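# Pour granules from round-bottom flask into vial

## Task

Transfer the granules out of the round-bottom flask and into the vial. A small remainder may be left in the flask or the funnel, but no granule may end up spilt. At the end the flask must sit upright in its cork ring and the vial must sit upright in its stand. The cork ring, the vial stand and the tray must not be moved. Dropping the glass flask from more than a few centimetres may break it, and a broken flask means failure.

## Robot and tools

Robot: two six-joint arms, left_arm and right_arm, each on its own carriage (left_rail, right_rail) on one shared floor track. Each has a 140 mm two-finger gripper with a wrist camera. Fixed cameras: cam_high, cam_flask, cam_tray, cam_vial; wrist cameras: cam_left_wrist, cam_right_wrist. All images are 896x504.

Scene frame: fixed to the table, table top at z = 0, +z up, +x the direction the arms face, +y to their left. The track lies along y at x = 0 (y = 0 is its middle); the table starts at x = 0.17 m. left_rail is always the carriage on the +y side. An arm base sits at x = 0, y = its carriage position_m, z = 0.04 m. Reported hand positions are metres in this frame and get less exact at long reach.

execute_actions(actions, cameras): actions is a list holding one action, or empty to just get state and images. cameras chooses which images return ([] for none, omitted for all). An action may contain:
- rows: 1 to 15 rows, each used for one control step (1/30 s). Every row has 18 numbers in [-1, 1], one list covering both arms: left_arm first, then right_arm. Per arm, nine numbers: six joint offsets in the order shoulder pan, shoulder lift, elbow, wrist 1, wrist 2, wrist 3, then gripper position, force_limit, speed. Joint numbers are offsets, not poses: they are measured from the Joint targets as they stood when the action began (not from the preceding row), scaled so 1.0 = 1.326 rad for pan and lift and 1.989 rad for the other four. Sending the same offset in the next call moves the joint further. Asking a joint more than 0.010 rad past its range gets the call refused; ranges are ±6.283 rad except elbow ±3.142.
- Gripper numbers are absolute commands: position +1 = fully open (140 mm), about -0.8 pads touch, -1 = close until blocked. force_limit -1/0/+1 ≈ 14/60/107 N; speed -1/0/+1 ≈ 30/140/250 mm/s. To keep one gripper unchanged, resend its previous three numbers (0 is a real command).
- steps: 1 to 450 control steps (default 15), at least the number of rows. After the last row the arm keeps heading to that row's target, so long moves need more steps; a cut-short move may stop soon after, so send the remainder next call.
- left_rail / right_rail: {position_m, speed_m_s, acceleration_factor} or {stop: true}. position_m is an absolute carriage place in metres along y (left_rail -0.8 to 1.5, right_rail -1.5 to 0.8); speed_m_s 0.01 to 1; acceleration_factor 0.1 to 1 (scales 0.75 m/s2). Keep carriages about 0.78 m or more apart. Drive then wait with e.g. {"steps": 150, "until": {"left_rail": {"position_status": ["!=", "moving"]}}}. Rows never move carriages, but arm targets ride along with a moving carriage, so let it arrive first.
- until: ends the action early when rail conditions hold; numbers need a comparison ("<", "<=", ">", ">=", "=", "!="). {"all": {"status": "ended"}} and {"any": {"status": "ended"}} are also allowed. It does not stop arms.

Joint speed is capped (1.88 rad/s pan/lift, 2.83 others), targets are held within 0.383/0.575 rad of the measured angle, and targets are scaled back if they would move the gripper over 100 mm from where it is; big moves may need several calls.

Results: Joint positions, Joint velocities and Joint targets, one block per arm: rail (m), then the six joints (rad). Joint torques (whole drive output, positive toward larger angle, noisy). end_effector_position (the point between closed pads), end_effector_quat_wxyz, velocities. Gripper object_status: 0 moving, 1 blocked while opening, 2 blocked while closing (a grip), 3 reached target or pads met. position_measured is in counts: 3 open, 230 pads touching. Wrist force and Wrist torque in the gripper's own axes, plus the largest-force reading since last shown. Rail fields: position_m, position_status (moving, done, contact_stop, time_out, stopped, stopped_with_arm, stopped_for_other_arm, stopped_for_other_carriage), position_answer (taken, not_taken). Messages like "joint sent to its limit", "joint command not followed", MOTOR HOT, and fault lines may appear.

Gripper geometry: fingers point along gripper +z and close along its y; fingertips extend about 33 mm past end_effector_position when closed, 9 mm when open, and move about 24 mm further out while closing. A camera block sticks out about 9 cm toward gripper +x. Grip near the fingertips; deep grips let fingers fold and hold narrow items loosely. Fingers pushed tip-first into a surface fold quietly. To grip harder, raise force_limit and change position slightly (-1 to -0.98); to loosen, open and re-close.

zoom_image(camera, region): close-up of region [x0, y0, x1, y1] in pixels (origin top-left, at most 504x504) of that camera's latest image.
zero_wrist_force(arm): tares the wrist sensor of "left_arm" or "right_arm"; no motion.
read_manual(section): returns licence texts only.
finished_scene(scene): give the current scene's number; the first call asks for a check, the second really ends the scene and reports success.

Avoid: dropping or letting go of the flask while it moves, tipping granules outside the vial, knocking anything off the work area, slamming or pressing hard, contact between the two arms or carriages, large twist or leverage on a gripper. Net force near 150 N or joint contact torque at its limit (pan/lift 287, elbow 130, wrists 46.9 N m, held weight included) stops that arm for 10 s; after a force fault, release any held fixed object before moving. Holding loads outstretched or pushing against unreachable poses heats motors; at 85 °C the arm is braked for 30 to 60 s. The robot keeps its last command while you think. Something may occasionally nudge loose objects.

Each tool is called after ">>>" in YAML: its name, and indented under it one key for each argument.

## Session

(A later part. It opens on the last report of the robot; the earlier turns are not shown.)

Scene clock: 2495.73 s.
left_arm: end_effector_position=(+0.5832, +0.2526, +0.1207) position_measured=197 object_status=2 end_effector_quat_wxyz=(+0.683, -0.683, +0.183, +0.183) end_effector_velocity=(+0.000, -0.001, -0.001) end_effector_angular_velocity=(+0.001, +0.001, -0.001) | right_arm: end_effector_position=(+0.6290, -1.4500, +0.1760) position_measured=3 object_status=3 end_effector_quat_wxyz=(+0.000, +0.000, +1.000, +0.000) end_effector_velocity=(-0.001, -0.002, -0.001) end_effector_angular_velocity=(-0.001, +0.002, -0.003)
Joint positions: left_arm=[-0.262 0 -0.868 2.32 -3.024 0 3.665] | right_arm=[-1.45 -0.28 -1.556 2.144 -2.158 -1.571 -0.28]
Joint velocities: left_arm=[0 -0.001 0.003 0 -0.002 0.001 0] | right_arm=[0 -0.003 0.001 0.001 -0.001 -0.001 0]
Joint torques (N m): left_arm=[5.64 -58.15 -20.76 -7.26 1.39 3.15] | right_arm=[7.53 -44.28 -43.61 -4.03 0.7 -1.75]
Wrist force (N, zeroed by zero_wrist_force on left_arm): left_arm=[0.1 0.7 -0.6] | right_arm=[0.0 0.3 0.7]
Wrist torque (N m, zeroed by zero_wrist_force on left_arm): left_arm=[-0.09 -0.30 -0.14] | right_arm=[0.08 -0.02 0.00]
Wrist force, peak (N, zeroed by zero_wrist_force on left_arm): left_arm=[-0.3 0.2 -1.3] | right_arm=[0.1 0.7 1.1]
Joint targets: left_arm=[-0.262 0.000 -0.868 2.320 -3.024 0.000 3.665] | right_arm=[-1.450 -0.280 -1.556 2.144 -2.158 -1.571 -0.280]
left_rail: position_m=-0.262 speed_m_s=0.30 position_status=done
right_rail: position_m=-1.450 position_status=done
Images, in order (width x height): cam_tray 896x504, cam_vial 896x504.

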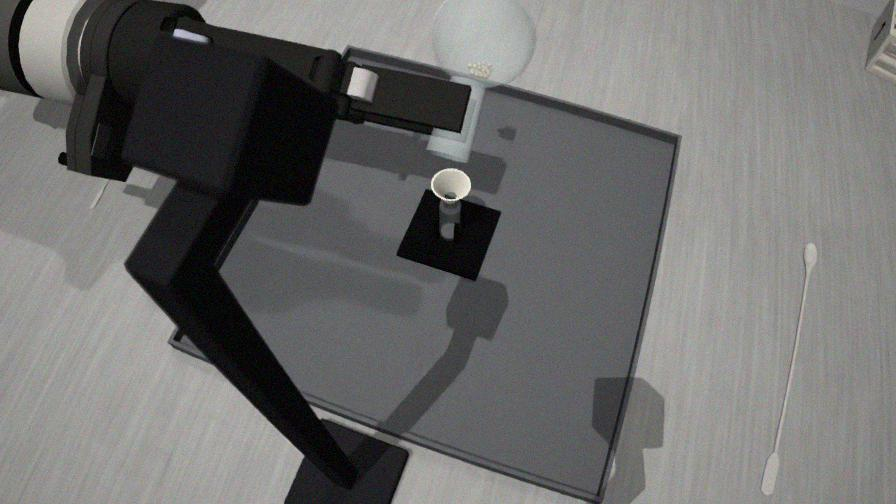

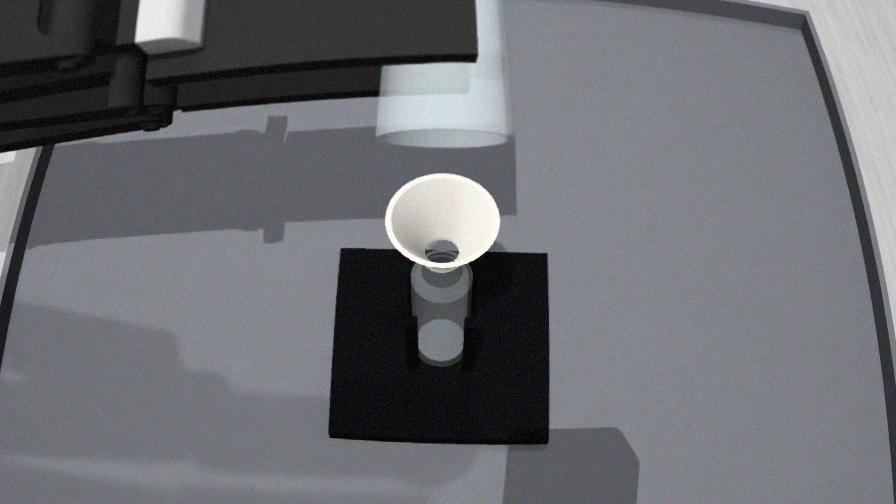

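>>> execute_actions:
  actions: []
  cameras: ["cam_left_wrist"]

>>> zoom_image:
  camera: "cam_left_wrist"
  region: [380, 90, 620, 300]

Scene clock: 2533.37 s.
left_arm: end_effector_position=(+0.5833, +0.2526, +0.1205) position_measured=197 object_status=2 end_effector_quat_wxyz=(+0.683, -0.683, +0.183, +0.183) end_effector_velocity=(+0.000, +0.000, +0.000) end_effector_angular_velocity=(-0.001, +0.000, -0.001) | right_arm: end_effector_position=(+0.6290, -1.4500, +0.1760) position_measured=3 object_status=3 end_effector_quat_wxyz=(+0.000, +0.000, +1.000, +0.000) end_effector_velocity=(+0.000, +0.000, +0.000) end_effector_angular_velocity=(+0.001, +0.000, -0.001)
Joint positions: left_arm=[-0.262 0 -0.868 2.32 -3.024 0 3.665] | right_arm=[-1.45 -0.28 -1.556 2.144 -2.158 -1.571 -0.281]
Joint velocities: left_arm=[0 -0.001 0 0 0 -0.001 0.001] | right_arm=[0 -0.001 0 0 0 0.001 0]
Joint torques (N m): left_arm=[5.12 -60.1 -11.04 -5.74 1.39 3.07] | right_arm=[6.64 -46.49 -42.36 -4.75 1.2 -2.19]
Wrist force (N, zeroed by zero_wrist_force on left_arm): left_arm=[0.4 0.6 -0.6] | right_arm=[0.4 0.5 0.9]
Wrist torque (N m, zeroed by zero_wrist_force on left_arm): left_arm=[-0.11 -0.36 -0.14] | right_arm=[0.12 -0.09 0.00]
Wrist force, peak (N, zeroed by zero_wrist_force on left_arm): left_arm=[0.3 0.7 -1.1] | right_arm=[0.0 0.6 1.1]
Joint targets: left_arm=[-0.262 0.000 -0.868 2.320 -3.024 0.000 3.665] | right_arm=[-1.450 -0.280 -1.556 2.144 -2.158 -1.571 -0.280]
Tool commands: left_gripper/position=-1.0 left_gripper/force_limit=-0.5 left_gripper/speed=-0.9 right_gripper/position=+1.0 right_gripper/force_limit=+1.0 right_gripper/speed=+1.0
left_rail: position_m=-0.262 speed_m_s=0.30 position_status=done
right_rail: position_m=-1.450 position_status=done
Images, in order (width x height): cam_left_wrist 896x504.

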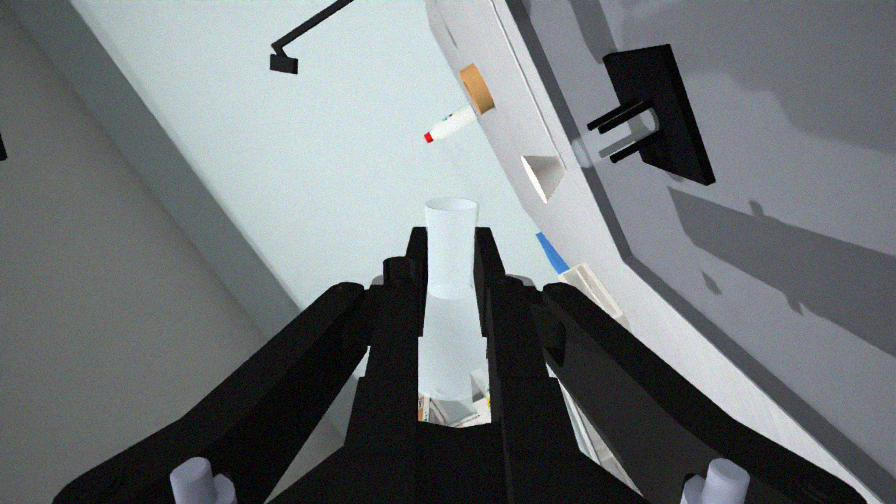

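Scaled by 2.100 from the camera's 896x504 image, which has a finer 1280x720 frame.

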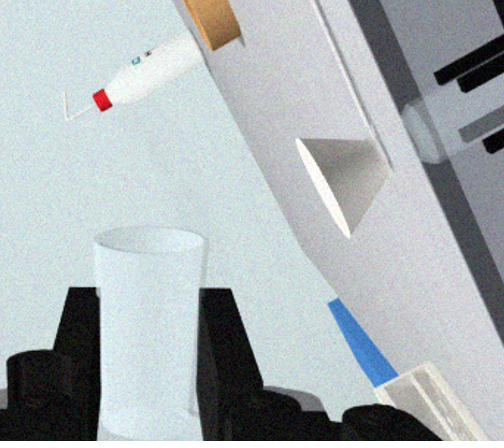

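>>> execute_actions:
  actions: []
  cameras: ["cam_left_wrist", "cam_vial"]

Scene clock: 2564.27 s.
left_arm: end_effector_position=(+0.5833, +0.2526, +0.1205) position_measured=197 object_status=2 end_effector_quat_wxyz=(+0.683, -0.683, +0.183, +0.183) end_effector_velocity=(+0.000, +0.000, +0.000) end_effector_angular_velocity=(-0.001, -0.002, +0.000) | right_arm: end_effector_position=(+0.6290, -1.4500, +0.1760) position_measured=3 object_status=3 end_effector_quat_wxyz=(+0.000, +0.000, +1.000, +0.000) end_effector_velocity=(-0.001, +0.001, -0.001) end_effector_angular_velocity=(+0.000, +0.002, +0.001)
Joint positions: left_arm=[-0.262 0 -0.868 2.32 -3.024 0 3.665] | right_arm=[-1.45 -0.28 -1.556 2.144 -2.158 -1.571 -0.28]
Joint velocities: left_arm=[0 0 0 -0.001 0 -0.001 -0.001] | right_arm=[0 0.001 0.001 0.001 0 0 0]
Joint torques (N m): left_arm=[4.69 -60.92 -3.61 -4.9 1.28 3.19] | right_arm=[4.84 -47.29 -42.18 -4.53 0.7 -1.73]
Wrist force (N, zeroed by zero_wrist_force on left_arm): left_arm=[0.7 0.3 -1.1] | right_arm=[-0.3 0.4 0.5]
Wrist torque (N m, zeroed by zero_wrist_force on left_arm): left_arm=[-0.16 -0.44 -0.14] | right_arm=[0.09 0.04 0.00]
Wrist force, peak (N, zeroed by zero_wrist_force on left_arm): left_arm=[0.3 0.2 -1.4] | right_arm=[-0.2 0.5 1.1]
Joint targets: left_arm=[-0.262 0.000 -0.868 2.320 -3.024 0.000 3.665] | right_arm=[-1.450 -0.280 -1.556 2.144 -2.158 -1.571 -0.280]
Tool commands: left_gripper/position=-1.0 left_gripper/force_limit=-0.5 left_gripper/speed=-0.9 right_gripper/position=+1.0 right_gripper/force_limit=+1.0 right_gripper/speed=+1.0
left_rail: position_m=-0.262 speed_m_s=0.30 position_status=done
right_rail: position_m=-1.450 position_status=done
Images, in order (width x height): cam_vial 896x504, cam_left_wrist 896x504.

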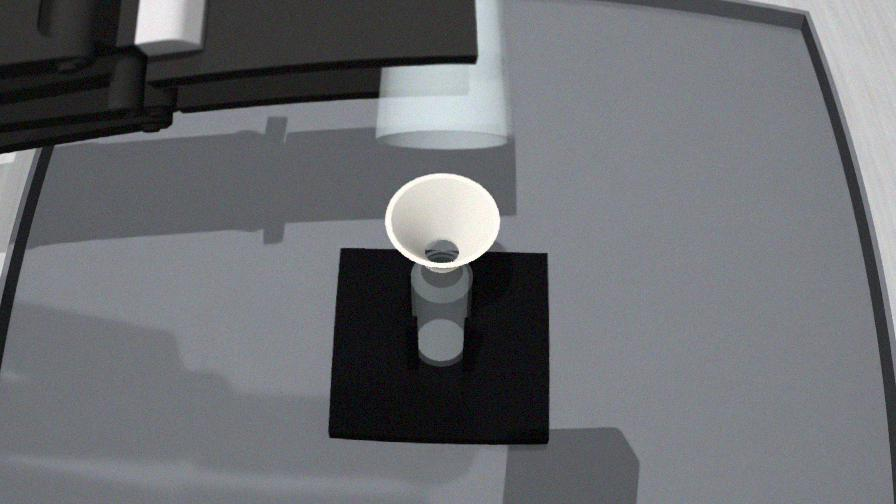

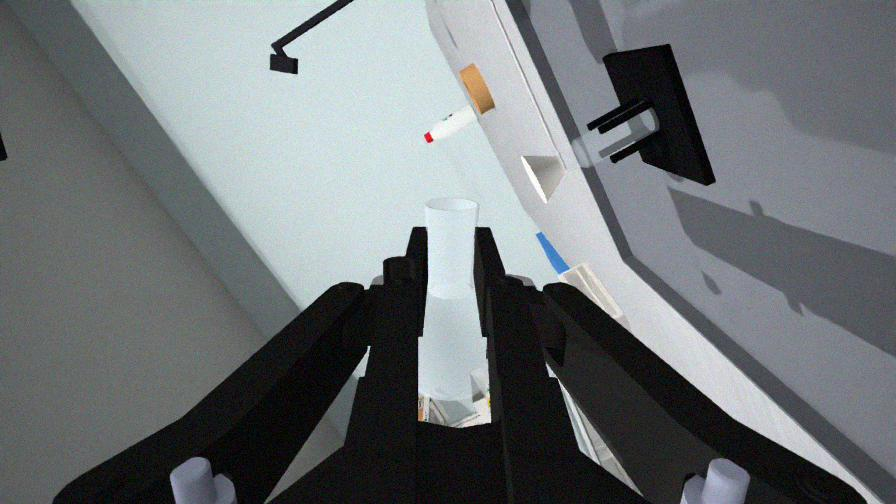

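>>> zoom_image:
  camera: "cam_left_wrist"
  region: [410, 130, 620, 248]

>>> zoom_image:
  camera: "cam_vial"
  region: [340, 80, 560, 280]

Scaled by 2.400 from the camera's 896x504 image, which has a finer 1280x720 frame.

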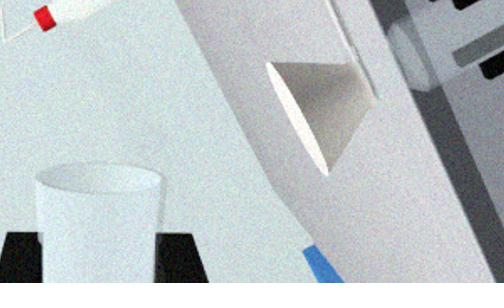

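Scaled by 2.291 from the camera's 896x504 image, which has a finer 1280x720 frame.

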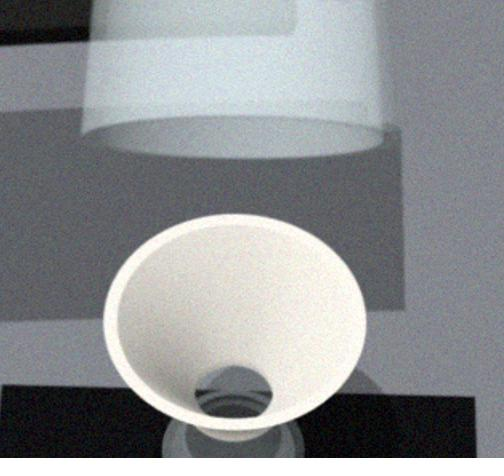

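>>> execute_actions:
  actions:
    - {"rows": [[0,0.000235,0.000008,-0.000164,0,0.001435,-1,-0.5,-0.9,0,0,0,0,0,0,1,1,1],[0,0.000932,0.00003,-0.000652,0,0.005686,-1,-0.5,-0.9,0,0,0,0,0,0,1,1,1],[0,0.002061,0.000067,-0.001441,0,0.01257,-1,-0.5,-0.9,0,0,0,0,0,0,1,1,1],[0,0.00357,0.000116,-0.002495,0,0.021771,-1,-0.5,-0.9,0,0,0,0,0,0,1,1,1],[0,0.005396,0.000175,-0.003771,0,0.032906,-1,-0.5,-0.9,0,0,0,0,0,0,1,1,1],[0,0.007457,0.000242,-0.005212,0,0.045476,-1,-0.5,-0.9,0,0,0,0,0,0,1,1,1],[0,0.009662,0.000313,-0.006754,0,0.058928,-1,-0.5,-0.9,0,0,0,0,0,0,1,1,1],[0,0.01192,0.000386,-0.008331,0,0.072696,-1,-0.5,-0.9,0,0,0,0,0,0,1,1,1],[0,0.014125,0.000457,-0.009873,0,0.086148,-1,-0.5,-0.9,0,0,0,0,0,0,1,1,1],[0,0.016187,0.000524,-0.011314,0,0.098718,-1,-0.5,-0.9,0,0,0,0,0,0,1,1,1],[0,0.018012,0.000583,-0.01259,0,0.109853,-1,-0.5,-0.9,0,0,0,0,0,0,1,1,1],[0,0.019521,0.000632,-0.013644,0,0.119054,-1,-0.5,-0.9,0,0,0,0,0,0,1,1,1],[0,0.02065,0.000669,-0.014433,0,0.125938,-1,-0.5,-0.9,0,0,0,0,0,0,1,1,1],[0,0.021347,0.000691,-0.014921,0,0.130189,-1,-0.5,-0.9,0,0,0,0,0,0,1,1,1],[0,0.021582,0.000699,-0.015085,0,0.131624,-1,-0.5,-0.9,0,0,0,0,0,0,1,1,1]], "steps": 20}
  cameras: ["cam_left_wrist", "cam_vial"]

>>> zoom_image:
  camera: "cam_left_wrist"
  region: [400, 130, 610, 248]

>>> zoom_image:
  camera: "cam_vial"
  region: [340, 80, 560, 280]

Scene clock: 2678.57 s.
left_arm: end_effector_position=(+0.5794, +0.2526, +0.1072) position_measured=197 object_status=2 end_effector_quat_wxyz=(+0.653, -0.653, +0.270, +0.270) end_effector_velocity=(-0.001, +0.000, +0.000) end_effector_angular_velocity=(-0.001, +0.003, +0.001) | right_arm: end_effector_position=(+0.6290, -1.4500, +0.1760) position_measured=3 object_status=3 end_effector_quat_wxyz=(+0.000, +0.000, +1.000, +0.000) end_effector_velocity=(+0.001, +0.001, +0.001) end_effector_angular_velocity=(-0.001, -0.003, +0.001)
Joint positions: left_arm=[-0.262 0 -0.839 2.322 -3.054 0 3.926] | right_arm=[-1.45 -0.28 -1.556 2.144 -2.158 -1.571 -0.281]
Joint velocities: left_arm=[0 0.001 0 0.001 0 -0.001 0.002] | right_arm=[0 0.002 -0.002 0 -0.001 0 0]
Joint torques (N m): left_arm=[2.34 -60.45 3.05 -7.23 1.35 3.04] | right_arm=[0.13 -47.94 -41.71 -4.02 0.79 -1.21]
Wrist force (N, zeroed by zero_wrist_force on left_arm): left_arm=[0.4 0.7 -0.5] | right_arm=[-0.1 0.6 0.8]
Wrist torque (N m, zeroed by zero_wrist_force on left_arm): left_arm=[-0.07 -0.33 -0.15] | right_arm=[0.15 0.01 0.00]
Wrist force, peak (N, zeroed by zero_wrist_force on left_arm): left_arm=[0.5 0.9 -1.3] | right_arm=[0.2 0.6 1.3]
Joint targets: left_arm=[-0.262 0.000 -0.839 2.322 -3.054 0.000 3.926] | right_arm=[-1.450 -0.280 -1.556 2.144 -2.158 -1.571 -0.280]
left_rail: position_m=-0.262 speed_m_s=0.30 position_status=done
right_rail: position_m=-1.450 position_status=done
Images, in order (width x height): cam_vial 896x504, cam_left_wrist 896x504.

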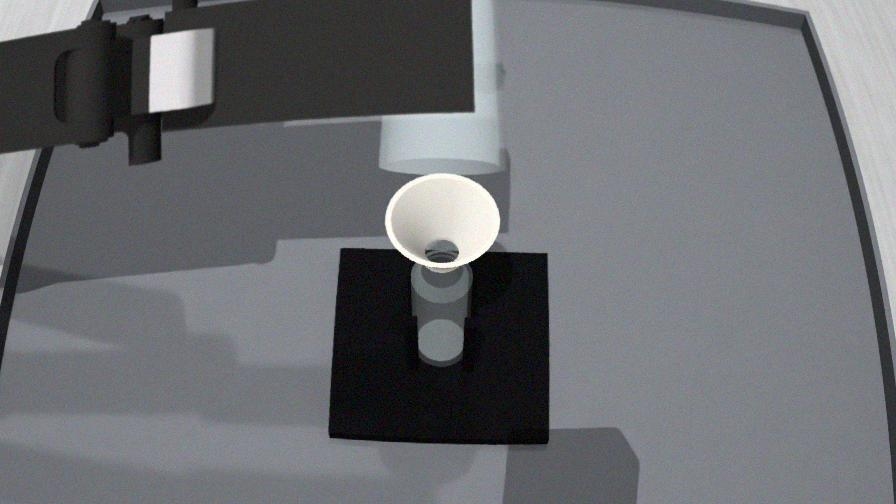

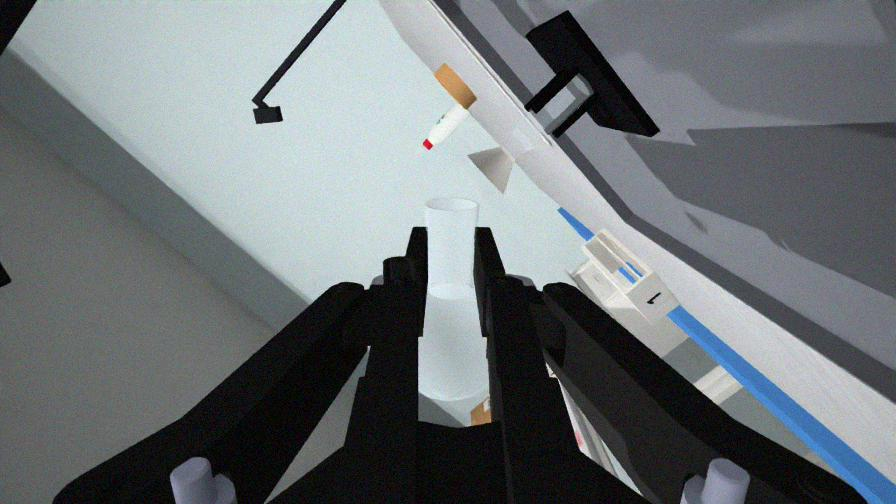

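Scaled by 2.400 from the camera's 896x504 image, which has a finer 1280x720 frame.

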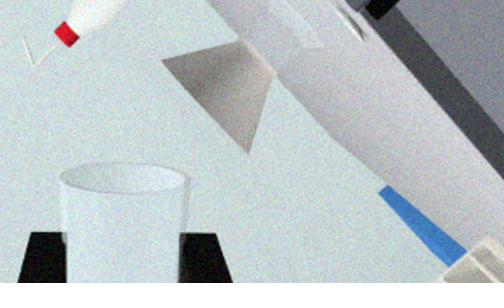

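Scaled by 2.291 from the camera's 896x504 image, which has a finer 1280x720 frame.

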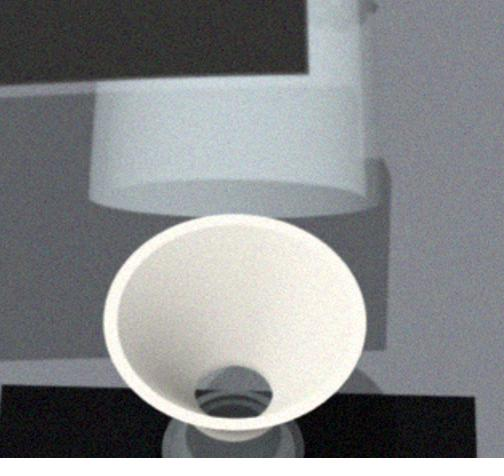

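>>> execute_actions:
  actions:
    - {"rows": [[0,0.000106,-0.00005,-0.000021,0,0.000956,-1,-0.5,-0.9,0,0,0,0,0,0,1,1,1],[0,0.00042,-0.000198,-0.000082,0,0.003791,-1,-0.5,-0.9,0,0,0,0,0,0,1,1,1],[0,0.000928,-0.000438,-0.00018,0,0.00838,-1,-0.5,-0.9,0,0,0,0,0,0,1,1,1],[0,0.001608,-0.000759,-0.000313,0,0.014514,-1,-0.5,-0.9,0,0,0,0,0,0,1,1,1],[0,0.00243,-0.001148,-0.000473,0,0.021937,-1,-0.5,-0.9,0,0,0,0,0,0,1,1,1],[0,0.003358,-0.001586,-0.000653,0,0.030317,-1,-0.5,-0.9,0,0,0,0,0,0,1,1,1],[0,0.004352,-0.002055,-0.000846,0,0.039285,-1,-0.5,-0.9,0,0,0,0,0,0,1,1,1],[0,0.005368,-0.002535,-0.001044,0,0.048464,-1,-0.5,-0.9,0,0,0,0,0,0,1,1,1],[0,0.006362,-0.003004,-0.001237,0,0.057432,-1,-0.5,-0.9,0,0,0,0,0,0,1,1,1],[0,0.00729,-0.003443,-0.001418,0,0.065812,-1,-0.5,-0.9,0,0,0,0,0,0,1,1,1],[0,0.008112,-0.003831,-0.001577,0,0.073235,-1,-0.5,-0.9,0,0,0,0,0,0,1,1,1],[0,0.008792,-0.004152,-0.00171,0,0.079369,-1,-0.5,-0.9,0,0,0,0,0,0,1,1,1],[0,0.0093,-0.004392,-0.001808,0,0.083958,-1,-0.5,-0.9,0,0,0,0,0,0,1,1,1],[0,0.009614,-0.00454,-0.001869,0,0.086793,-1,-0.5,-0.9,0,0,0,0,0,0,1,1,1],[0,0.00972,-0.00459,-0.00189,0,0.087749,-1,-0.5,-0.9,0,0,0,0,0,0,1,1,1]], "steps": 20}
  cameras: ["cam_left_wrist", "cam_vial"]

>>> zoom_image:
  camera: "cam_left_wrist"
  region: [360, 130, 570, 248]

>>> zoom_image:
  camera: "cam_vial"
  region: [340, 80, 560, 280]

Scene clock: 2718.13 s.
left_arm: end_effector_position=(+0.5831, +0.2526, +0.1017) position_measured=197 object_status=2 end_effector_quat_wxyz=(+0.627, -0.627, +0.326, +0.326) end_effector_velocity=(+0.000, +0.000, -0.001) end_effector_angular_velocity=(-0.001, +0.004, +0.000) | right_arm: end_effector_position=(+0.6290, -1.4500, +0.1760) position_measured=3 object_status=3 end_effector_quat_wxyz=(+0.000, +0.000, +1.000, +0.000) end_effector_velocity=(+0.000, +0.000, -0.001) end_effector_angular_velocity=(+0.000, +0.000, +0.000)
Joint positions: left_arm=[-0.262 0 -0.826 2.313 -3.058 0 4.101] | right_arm=[-1.45 -0.28 -1.556 2.144 -2.158 -1.571 -0.28]
Joint velocities: left_arm=[0 0 0 0 0 -0.001 0.003] | right_arm=[0 -0.001 0.001 0 -0.002 0 0]
Joint torques (N m): left_arm=[0.7 -59.45 -19.75 -6.98 1.52 2.82] | right_arm=[2.25 -45.71 -42.06 -3.89 1.25 -1.34]
Wrist force (N, zeroed by zero_wrist_force on left_arm): left_arm=[0.9 1.0 -0.9] | right_arm=[0.0 0.3 0.4]
Wrist torque (N m, zeroed by zero_wrist_force on left_arm): left_arm=[0.01 -0.41 -0.15] | right_arm=[0.08 -0.01 0.00]
Wrist force, peak (N, zeroed by zero_wrist_force on left_arm): left_arm=[1.3 1.0 -1.4] | right_arm=[0.1 0.5 1.2]
Joint targets: left_arm=[-0.262 0.000 -0.826 2.313 -3.058 0.000 4.101] | right_arm=[-1.450 -0.280 -1.556 2.144 -2.158 -1.571 -0.280]
left_rail: position_m=-0.262 speed_m_s=0.30 position_status=done
right_rail: position_m=-1.450 position_status=done
Images, in order (width x height): cam_vial 896x504, cam_left_wrist 896x504.

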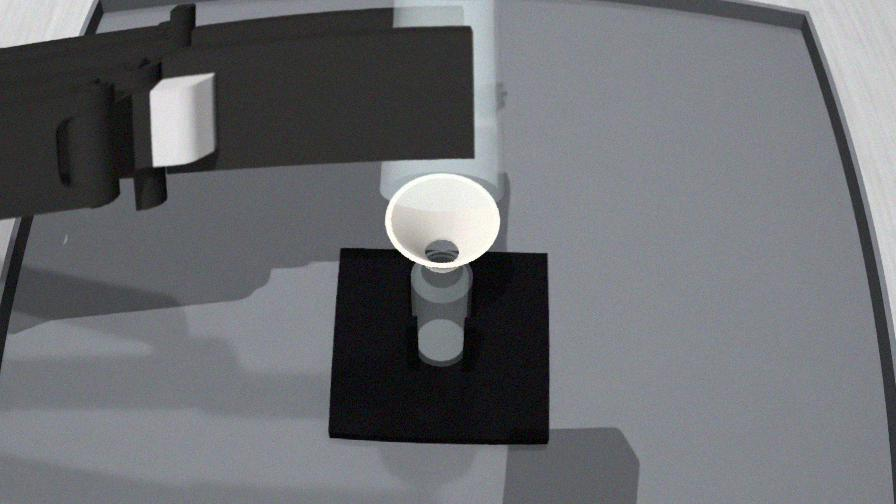

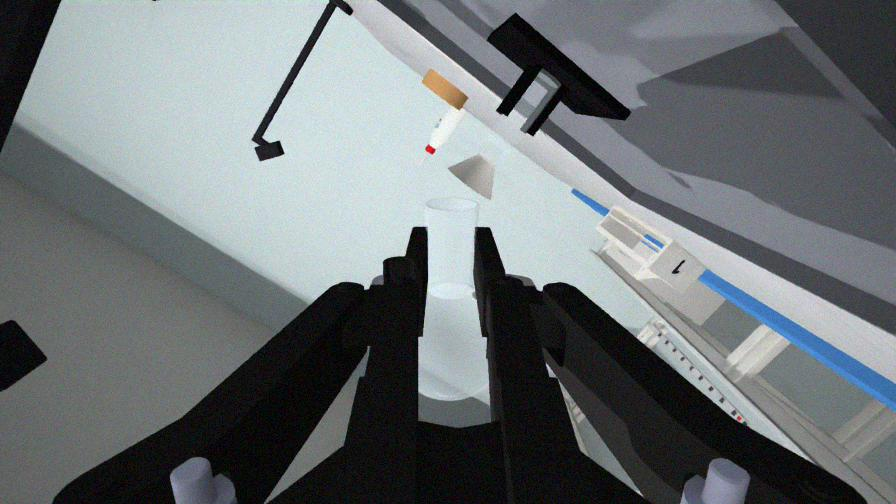

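Scaled by 2.400 from the camera's 896x504 image, which has a finer 1280x720 frame.

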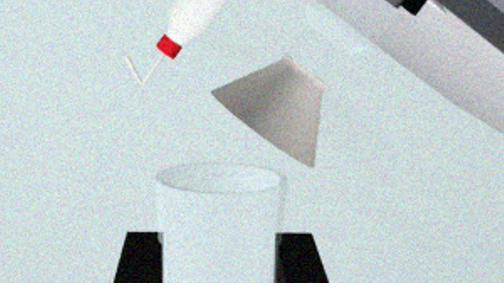

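Scaled by 2.291 from the camera's 896x504 image, which has a finer 1280x720 frame.

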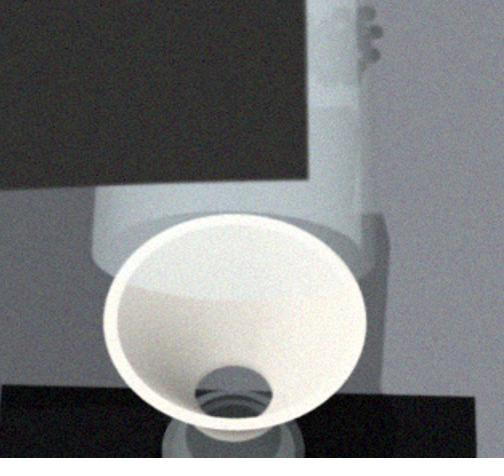

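>>> execute_actions:
  actions: []
  cameras: ["cam_vial", "cam_tray", "cam_high", "cam_left_wrist"]

>>> zoom_image:
  camera: "cam_vial"
  region: [450, 60, 560, 130]

>>> zoom_image:
  camera: "cam_tray"
  region: [340, 60, 560, 260]

>>> zoom_image:
  camera: "cam_high"
  region: [480, 90, 600, 200]

Scene clock: 2732.30 s.
left_arm: end_effector_position=(+0.5831, +0.2526, +0.1017) position_measured=197 object_status=2 end_effector_quat_wxyz=(+0.627, -0.627, +0.326, +0.326) end_effector_velocity=(+0.000, +0.000, +0.000) end_effector_angular_velocity=(-0.001, +0.001, +0.001) | right_arm: end_effector_position=(+0.6290, -1.4500, +0.1760) position_measured=3 object_status=3 end_effector_quat_wxyz=(+0.000, +0.000, +1.000, +0.000) end_effector_velocity=(+0.000, +0.000, -0.001) end_effector_angular_velocity=(+0.000, +0.001, +0.001)
Joint positions: left_arm=[-0.262 0 -0.826 2.313 -3.058 0 4.101] | right_arm=[-1.45 -0.28 -1.556 2.144 -2.158 -1.571 -0.281]
Joint velocities: left_arm=[0 0.001 0 -0.001 0 -0.001 0.002] | right_arm=[0 0 0.002 0 -0.001 -0.001 -0.001]
Joint torques (N m): left_arm=[1.78 -63.71 1.06 -3.93 1.43 3.44] | right_arm=[2.4 -48.12 -41.01 -3.77 1.07 -1.37]
Wrist force (N, zeroed by zero_wrist_force on left_arm): left_arm=[1.0 0.7 -0.9] | right_arm=[0.1 0.4 0.5]
Wrist torque (N m, zeroed by zero_wrist_force on left_arm): left_arm=[-0.07 -0.42 -0.15] | right_arm=[0.08 -0.05 0.01]
Wrist force, peak (N, zeroed by zero_wrist_force on left_arm): left_arm=[1.5 1.1 -1.1] | right_arm=[0.2 0.5 1.2]
Joint targets: left_arm=[-0.262 0.000 -0.826 2.313 -3.058 0.000 4.101] | right_arm=[-1.450 -0.280 -1.556 2.144 -2.158 -1.571 -0.280]
Tool commands: left_gripper/position=-1.0 left_gripper/force_limit=-0.5 left_gripper/speed=-0.9 right_gripper/position=+1.0 right_gripper/force_limit=+1.0 right_gripper/speed=+1.0
left_rail: position_m=-0.262 speed_m_s=0.30 position_status=done
right_rail: position_m=-1.450 position_status=done
Images, in order (width x height): cam_high 896x504, cam_tray 896x504, cam_vial 896x504, cam_left_wrist 896x504.

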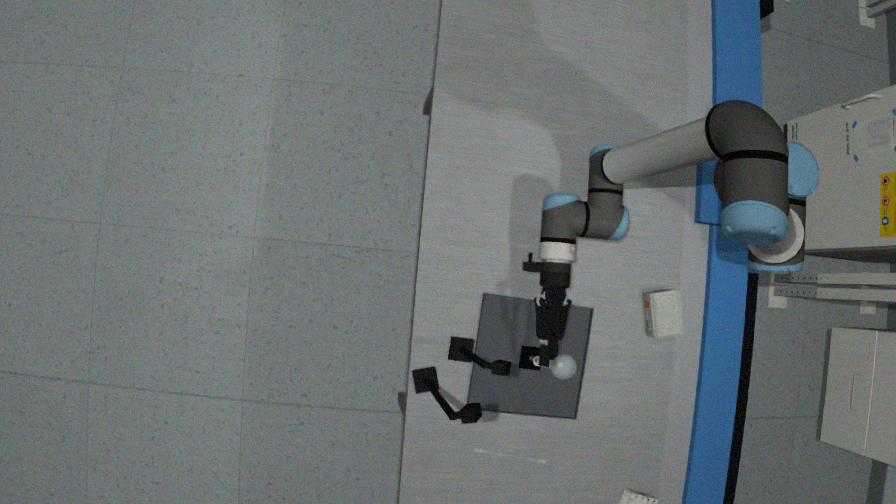

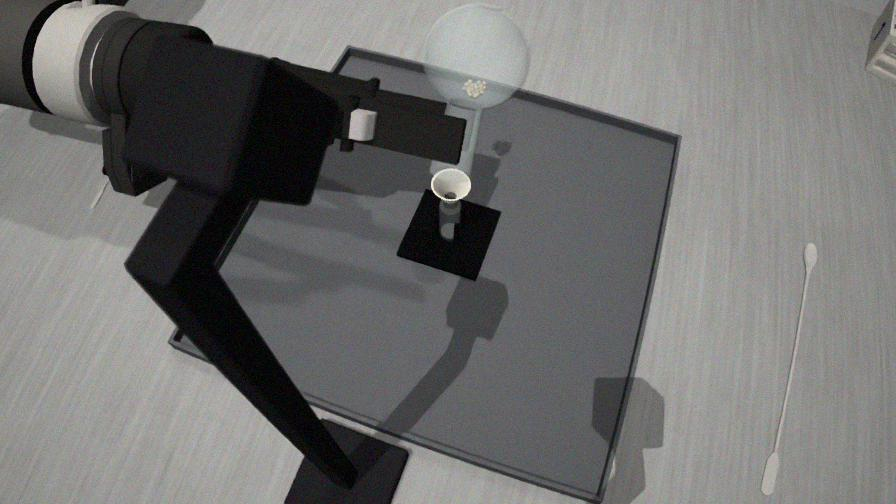

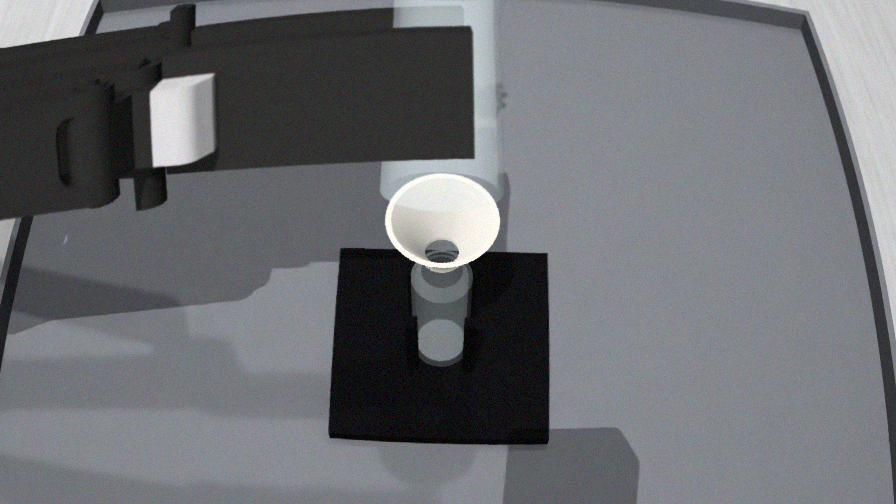

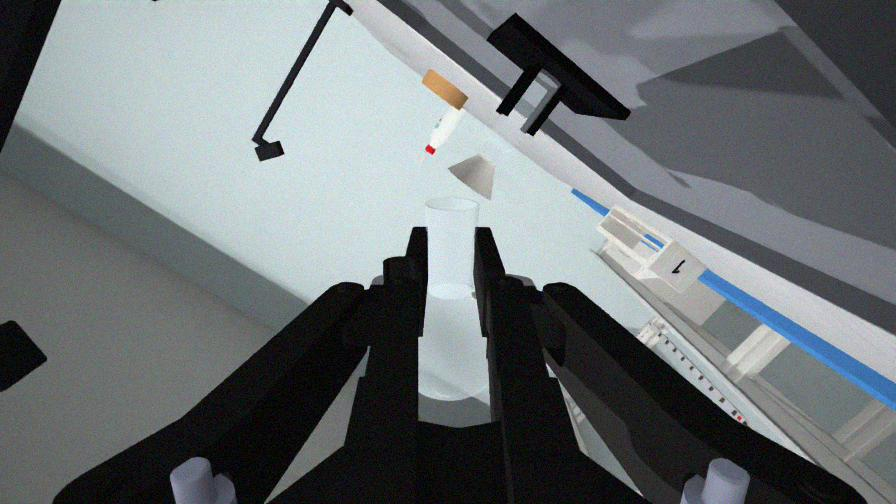

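Scaled by 4.582 from the camera's 896x504 image, which has a finer 1280x720 frame.

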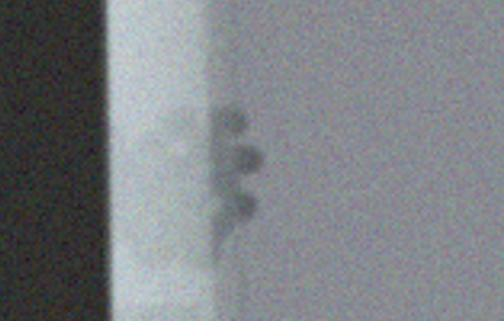

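Scaled by 2.291 from the camera's 896x504 image, which has a finer 1280x720 frame.

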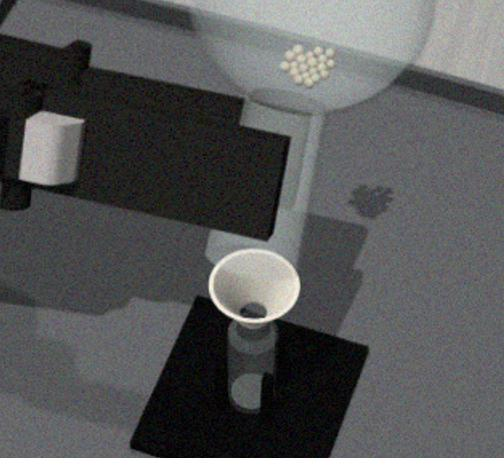

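Scaled by 4.200 from the camera's 896x504 image, which has a finer 1280x720 frame.

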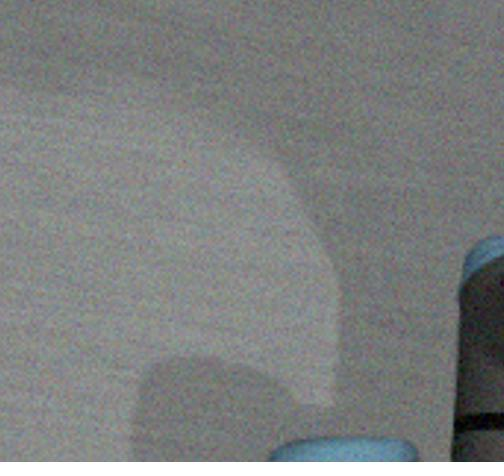

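>>> execute_actions:
  actions:
    - {"rows": [[0,-0.000003,-0.00006,0.000062,0,0.001667,-1,-0.5,-0.9,0,0,0,0,0,0,1,1,1],[0,-0.000011,-0.00023,0.000238,0,0.006406,-1,-0.5,-0.9,0,0,0,0,0,0,1,1,1],[0,-0.000023,-0.000488,0.000503,0,0.013557,-1,-0.5,-0.9,0,0,0,0,0,0,1,1,1],[0,-0.000037,-0.000789,0.000814,0,0.021938,-1,-0.5,-0.9,0,0,0,0,0,0,1,1,1],[0,-0.00005,-0.00109,0.001124,0,0.030318,-1,-0.5,-0.9,0,0,0,0,0,0,1,1,1],[0,-0.000062,-0.001348,0.001389,0,0.037469,-1,-0.5,-0.9,0,0,0,0,0,0,1,1,1],[0,-0.00007,-0.001518,0.001565,0,0.042208,-1,-0.5,-0.9,0,0,0,0,0,0,1,1,1],[0,-0.000073,-0.001578,0.001627,0,0.043875,-1,-0.5,-0.9,0,0,0,0,0,0,1,1,1]], "steps": 12}
  cameras: ["cam_left_wrist", "cam_vial", "cam_tray"]

>>> zoom_image:
  camera: "cam_left_wrist"
  region: [360, 130, 570, 248]

>>> zoom_image:
  camera: "cam_vial"
  region: [340, 80, 560, 280]

>>> zoom_image:
  camera: "cam_tray"
  region: [370, 60, 540, 260]

Scene clock: 2804.47 s.
left_arm: end_effector_position=(+0.5849, +0.2526, +0.1019) position_measured=197 object_status=2 end_effector_quat_wxyz=(+0.613, -0.613, +0.353, +0.353) end_effector_velocity=(+0.000, +0.000, -0.001) end_effector_angular_velocity=(-0.002, +0.004, +0.000) | right_arm: end_effector_position=(+0.6290, -1.4500, +0.1760) position_measured=3 object_status=3 end_effector_quat_wxyz=(+0.000, +0.000, +1.000, +0.000) end_effector_velocity=(+0.000, +0.000, +0.000) end_effector_angular_velocity=(+0.000, +0.001, -0.001)
Joint positions: left_arm=[-0.262 0 -0.826 2.309 -3.055 0 4.188] | right_arm=[-1.45 -0.28 -1.556 2.144 -2.158 -1.571 -0.28]
Joint velocities: left_arm=[0 0 0 0 0.001 -0.002 0.003] | right_arm=[0 -0.001 0 0 0.001 -0.001 0]
Joint torques (N m): left_arm=[-1.21 -82.78 -19.6 -3.07 1.5 3.03] | right_arm=[-4.27 -50.31 -40.71 -3.62 1.14 -1.17]
Wrist force (N, zeroed by zero_wrist_force on left_arm): left_arm=[0.9 0.6 -1.6] | right_arm=[-0.1 0.4 0.6]
Wrist torque (N m, zeroed by zero_wrist_force on left_arm): left_arm=[-0.05 -0.40 -0.13] | right_arm=[0.09 0.00 0.00]
Wrist force, peak (N, zeroed by zero_wrist_force on left_arm): left_arm=[1.2 1.1 -1.8] | right_arm=[0.5 1.1 0.8]
Joint targets: left_arm=[-0.262 0.000 -0.826 2.309 -3.055 0.000 4.188] | right_arm=[-1.450 -0.280 -1.556 2.144 -2.158 -1.571 -0.280]
left_rail: position_m=-0.262 speed_m_s=0.30 position_status=done
right_rail: position_m=-1.450 position_status=done
Images, in order (width x height): cam_tray 896x504, cam_vial 896x504, cam_left_wrist 896x504.

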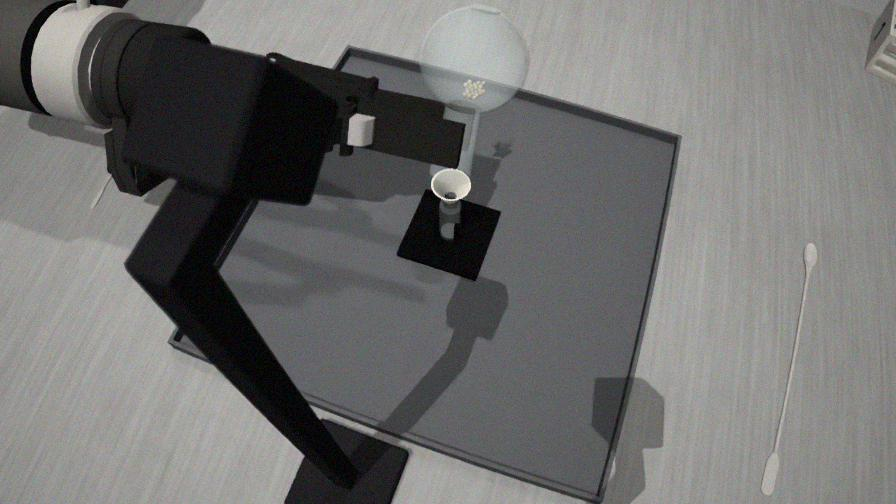

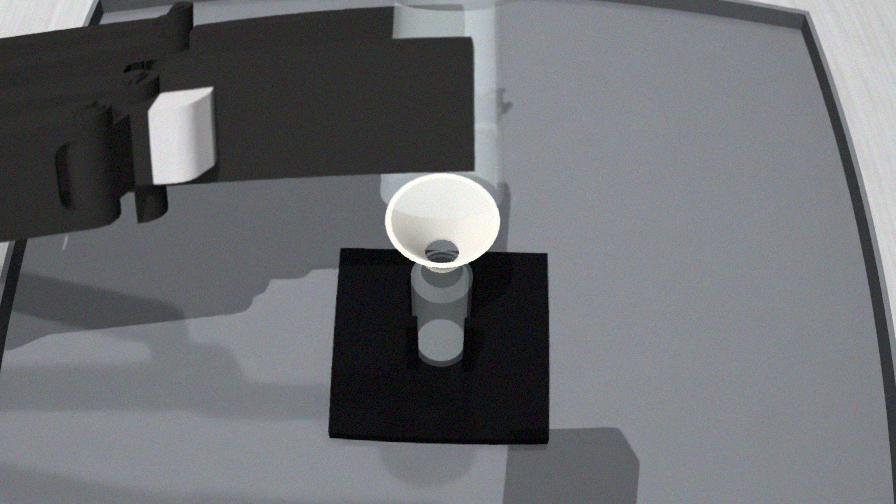

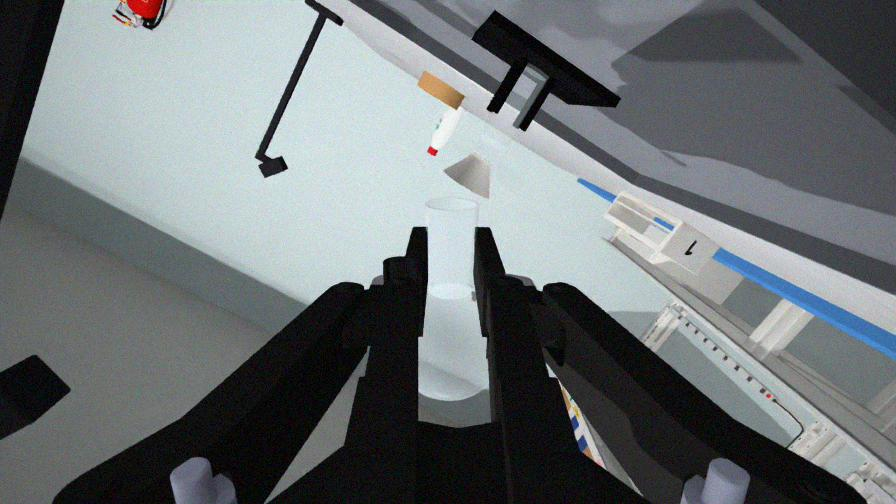

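Scaled by 2.400 from the camera's 896x504 image, which has a finer 1280x720 frame.

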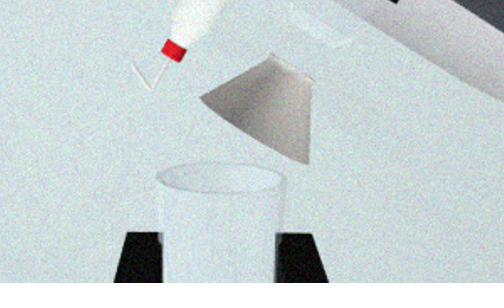

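Scaled by 2.291 from the camera's 896x504 image, which has a finer 1280x720 frame.

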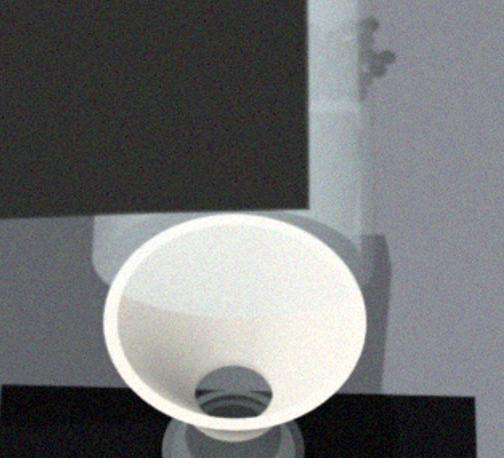

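Scaled by 2.520 from the camera's 896x504 image, which has a finer 1280x720 frame.

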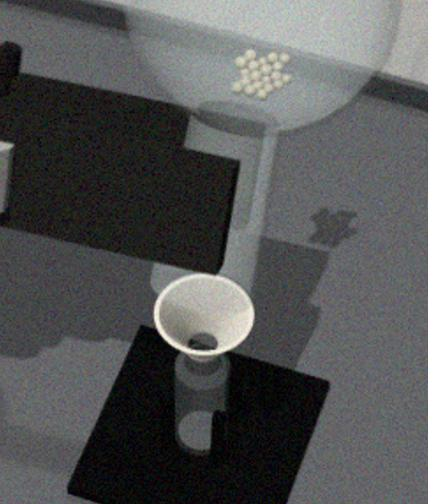

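>>> execute_actions:
  actions:
    - {"rows": [[0,0.000013,-0.000067,0.000058,0,0.001667,-1,-0.5,-0.9,0,0,0,0,0,0,1,1,1],[0,0.000051,-0.000256,0.000222,0,0.006406,-1,-0.5,-0.9,0,0,0,0,0,0,1,1,1],[0,0.000108,-0.000542,0.00047,0,0.013557,-1,-0.5,-0.9,0,0,0,0,0,0,1,1,1],[0,0.000176,-0.000877,0.00076,0,0.021938,-1,-0.5,-0.9,0,0,0,0,0,0,1,1,1],[0,0.000243,-0.001212,0.00105,0,0.030318,-1,-0.5,-0.9,0,0,0,0,0,0,1,1,1],[0,0.0003,-0.001498,0.001298,0,0.037469,-1,-0.5,-0.9,0,0,0,0,0,0,1,1,1],[0,0.000338,-0.001687,0.001462,0,0.042208,-1,-0.5,-0.9,0,0,0,0,0,0,1,1,1],[0,0.000351,-0.001754,0.00152,0,0.043875,-1,-0.5,-0.9,0,0,0,0,0,0,1,1,1]], "steps": 15}
  cameras: ["cam_left_wrist", "cam_vial", "cam_tray"]

>>> zoom_image:
  camera: "cam_tray"
  region: [370, 60, 540, 260]

>>> zoom_image:
  camera: "cam_vial"
  region: [340, 170, 560, 380]

Scene clock: 2833.40 s.
left_arm: end_effector_position=(+0.5868, +0.2526, +0.1019) position_measured=197 object_status=2 end_effector_quat_wxyz=(+0.597, -0.597, +0.379, +0.380) end_effector_velocity=(+0.000, +0.000, +0.000) end_effector_angular_velocity=(+0.001, +0.003, +0.000) | right_arm: end_effector_position=(+0.6290, -1.4500, +0.1760) position_measured=3 object_status=3 end_effector_quat_wxyz=(+0.000, +0.000, +1.000, +0.000) end_effector_velocity=(+0.001, +0.000, +0.001) end_effector_angular_velocity=(-0.002, -0.003, +0.001)
Joint positions: left_arm=[-0.262 0 -0.826 2.306 -3.052 0 4.275] | right_arm=[-1.45 -0.28 -1.556 2.144 -2.158 -1.571 -0.28]
Joint velocities: left_arm=[0 0 0 0 0 0.001 0.003] | right_arm=[0 0.001 -0.001 0 -0.001 -0.001 0]
Joint torques (N m): left_arm=[-0.67 -62.46 -19.16 -3.01 1.63 4.13] | right_arm=[-4.45 -47.91 -39.15 -3.73 1.59 -1.32]
Wrist force (N, zeroed by zero_wrist_force on left_arm): left_arm=[0.9 0.7 -1.1] | right_arm=[-0.1 0.5 0.8]
Wrist torque (N m, zeroed by zero_wrist_force on left_arm): left_arm=[-0.04 -0.39 -0.12] | right_arm=[0.11 -0.01 0.00]
Wrist force, peak (N, zeroed by zero_wrist_force on left_arm): left_arm=[1.4 1.3 -1.6] | right_arm=[-0.3 0.6 1.3]
Joint targets: left_arm=[-0.262 0.000 -0.826 2.306 -3.052 0.000 4.275] | right_arm=[-1.450 -0.280 -1.556 2.144 -2.158 -1.571 -0.280]
left_rail: position_m=-0.262 speed_m_s=0.30 position_status=done
right_rail: position_m=-1.450 position_status=done
Images, in order (width x height): cam_tray 896x504, cam_vial 896x504, cam_left_wrist 896x504.

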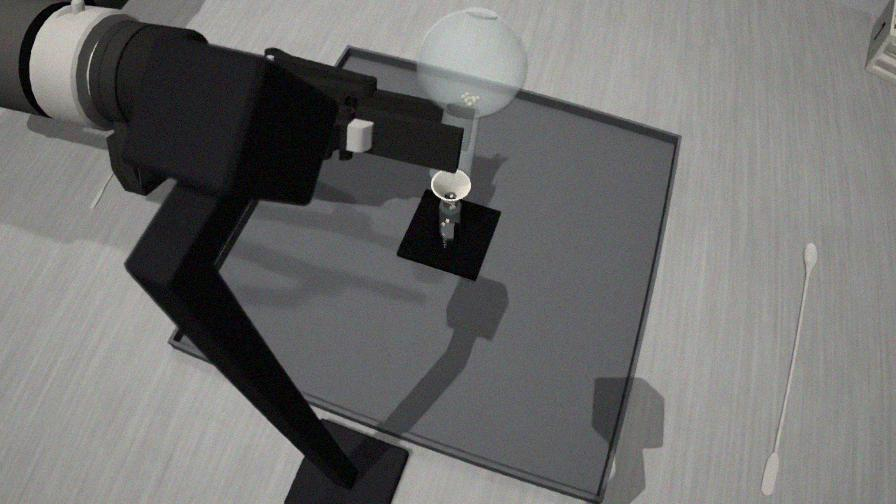

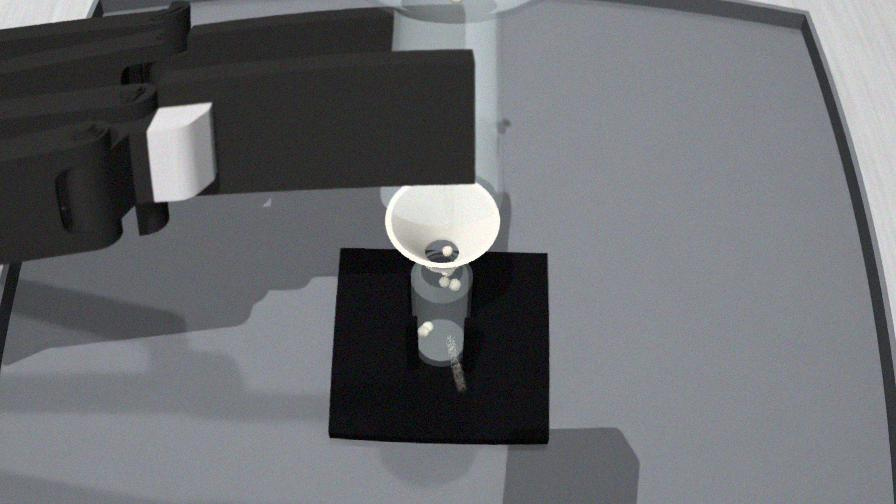

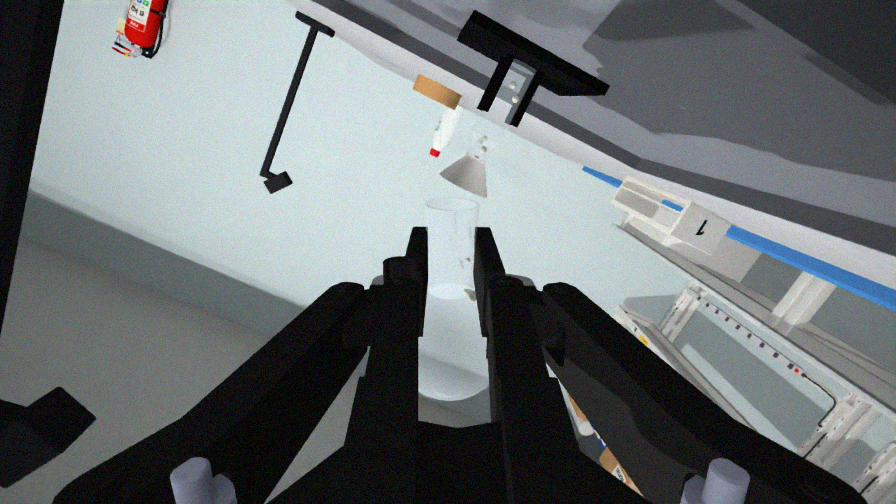

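Scaled by 2.520 from the camera's 896x504 image, which has a finer 1280x720 frame.

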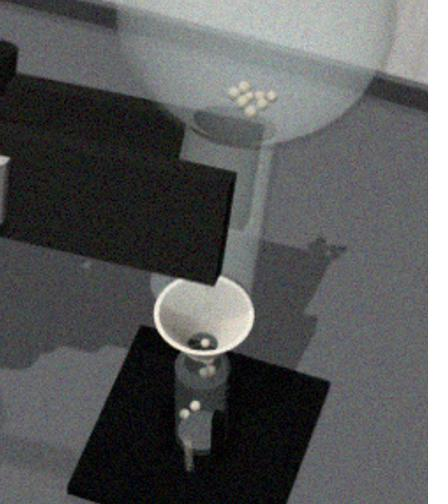

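Scaled by 2.291 from the camera's 896x504 image, which has a finer 1280x720 frame.

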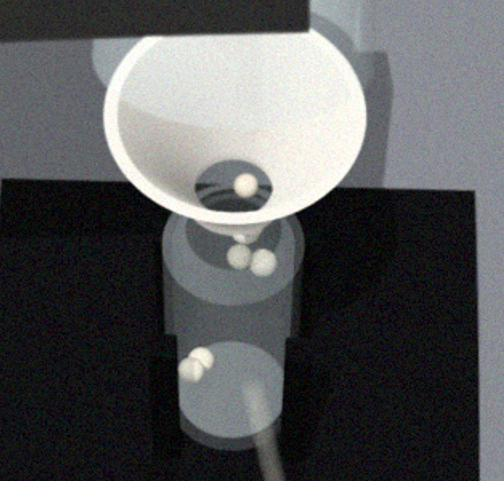

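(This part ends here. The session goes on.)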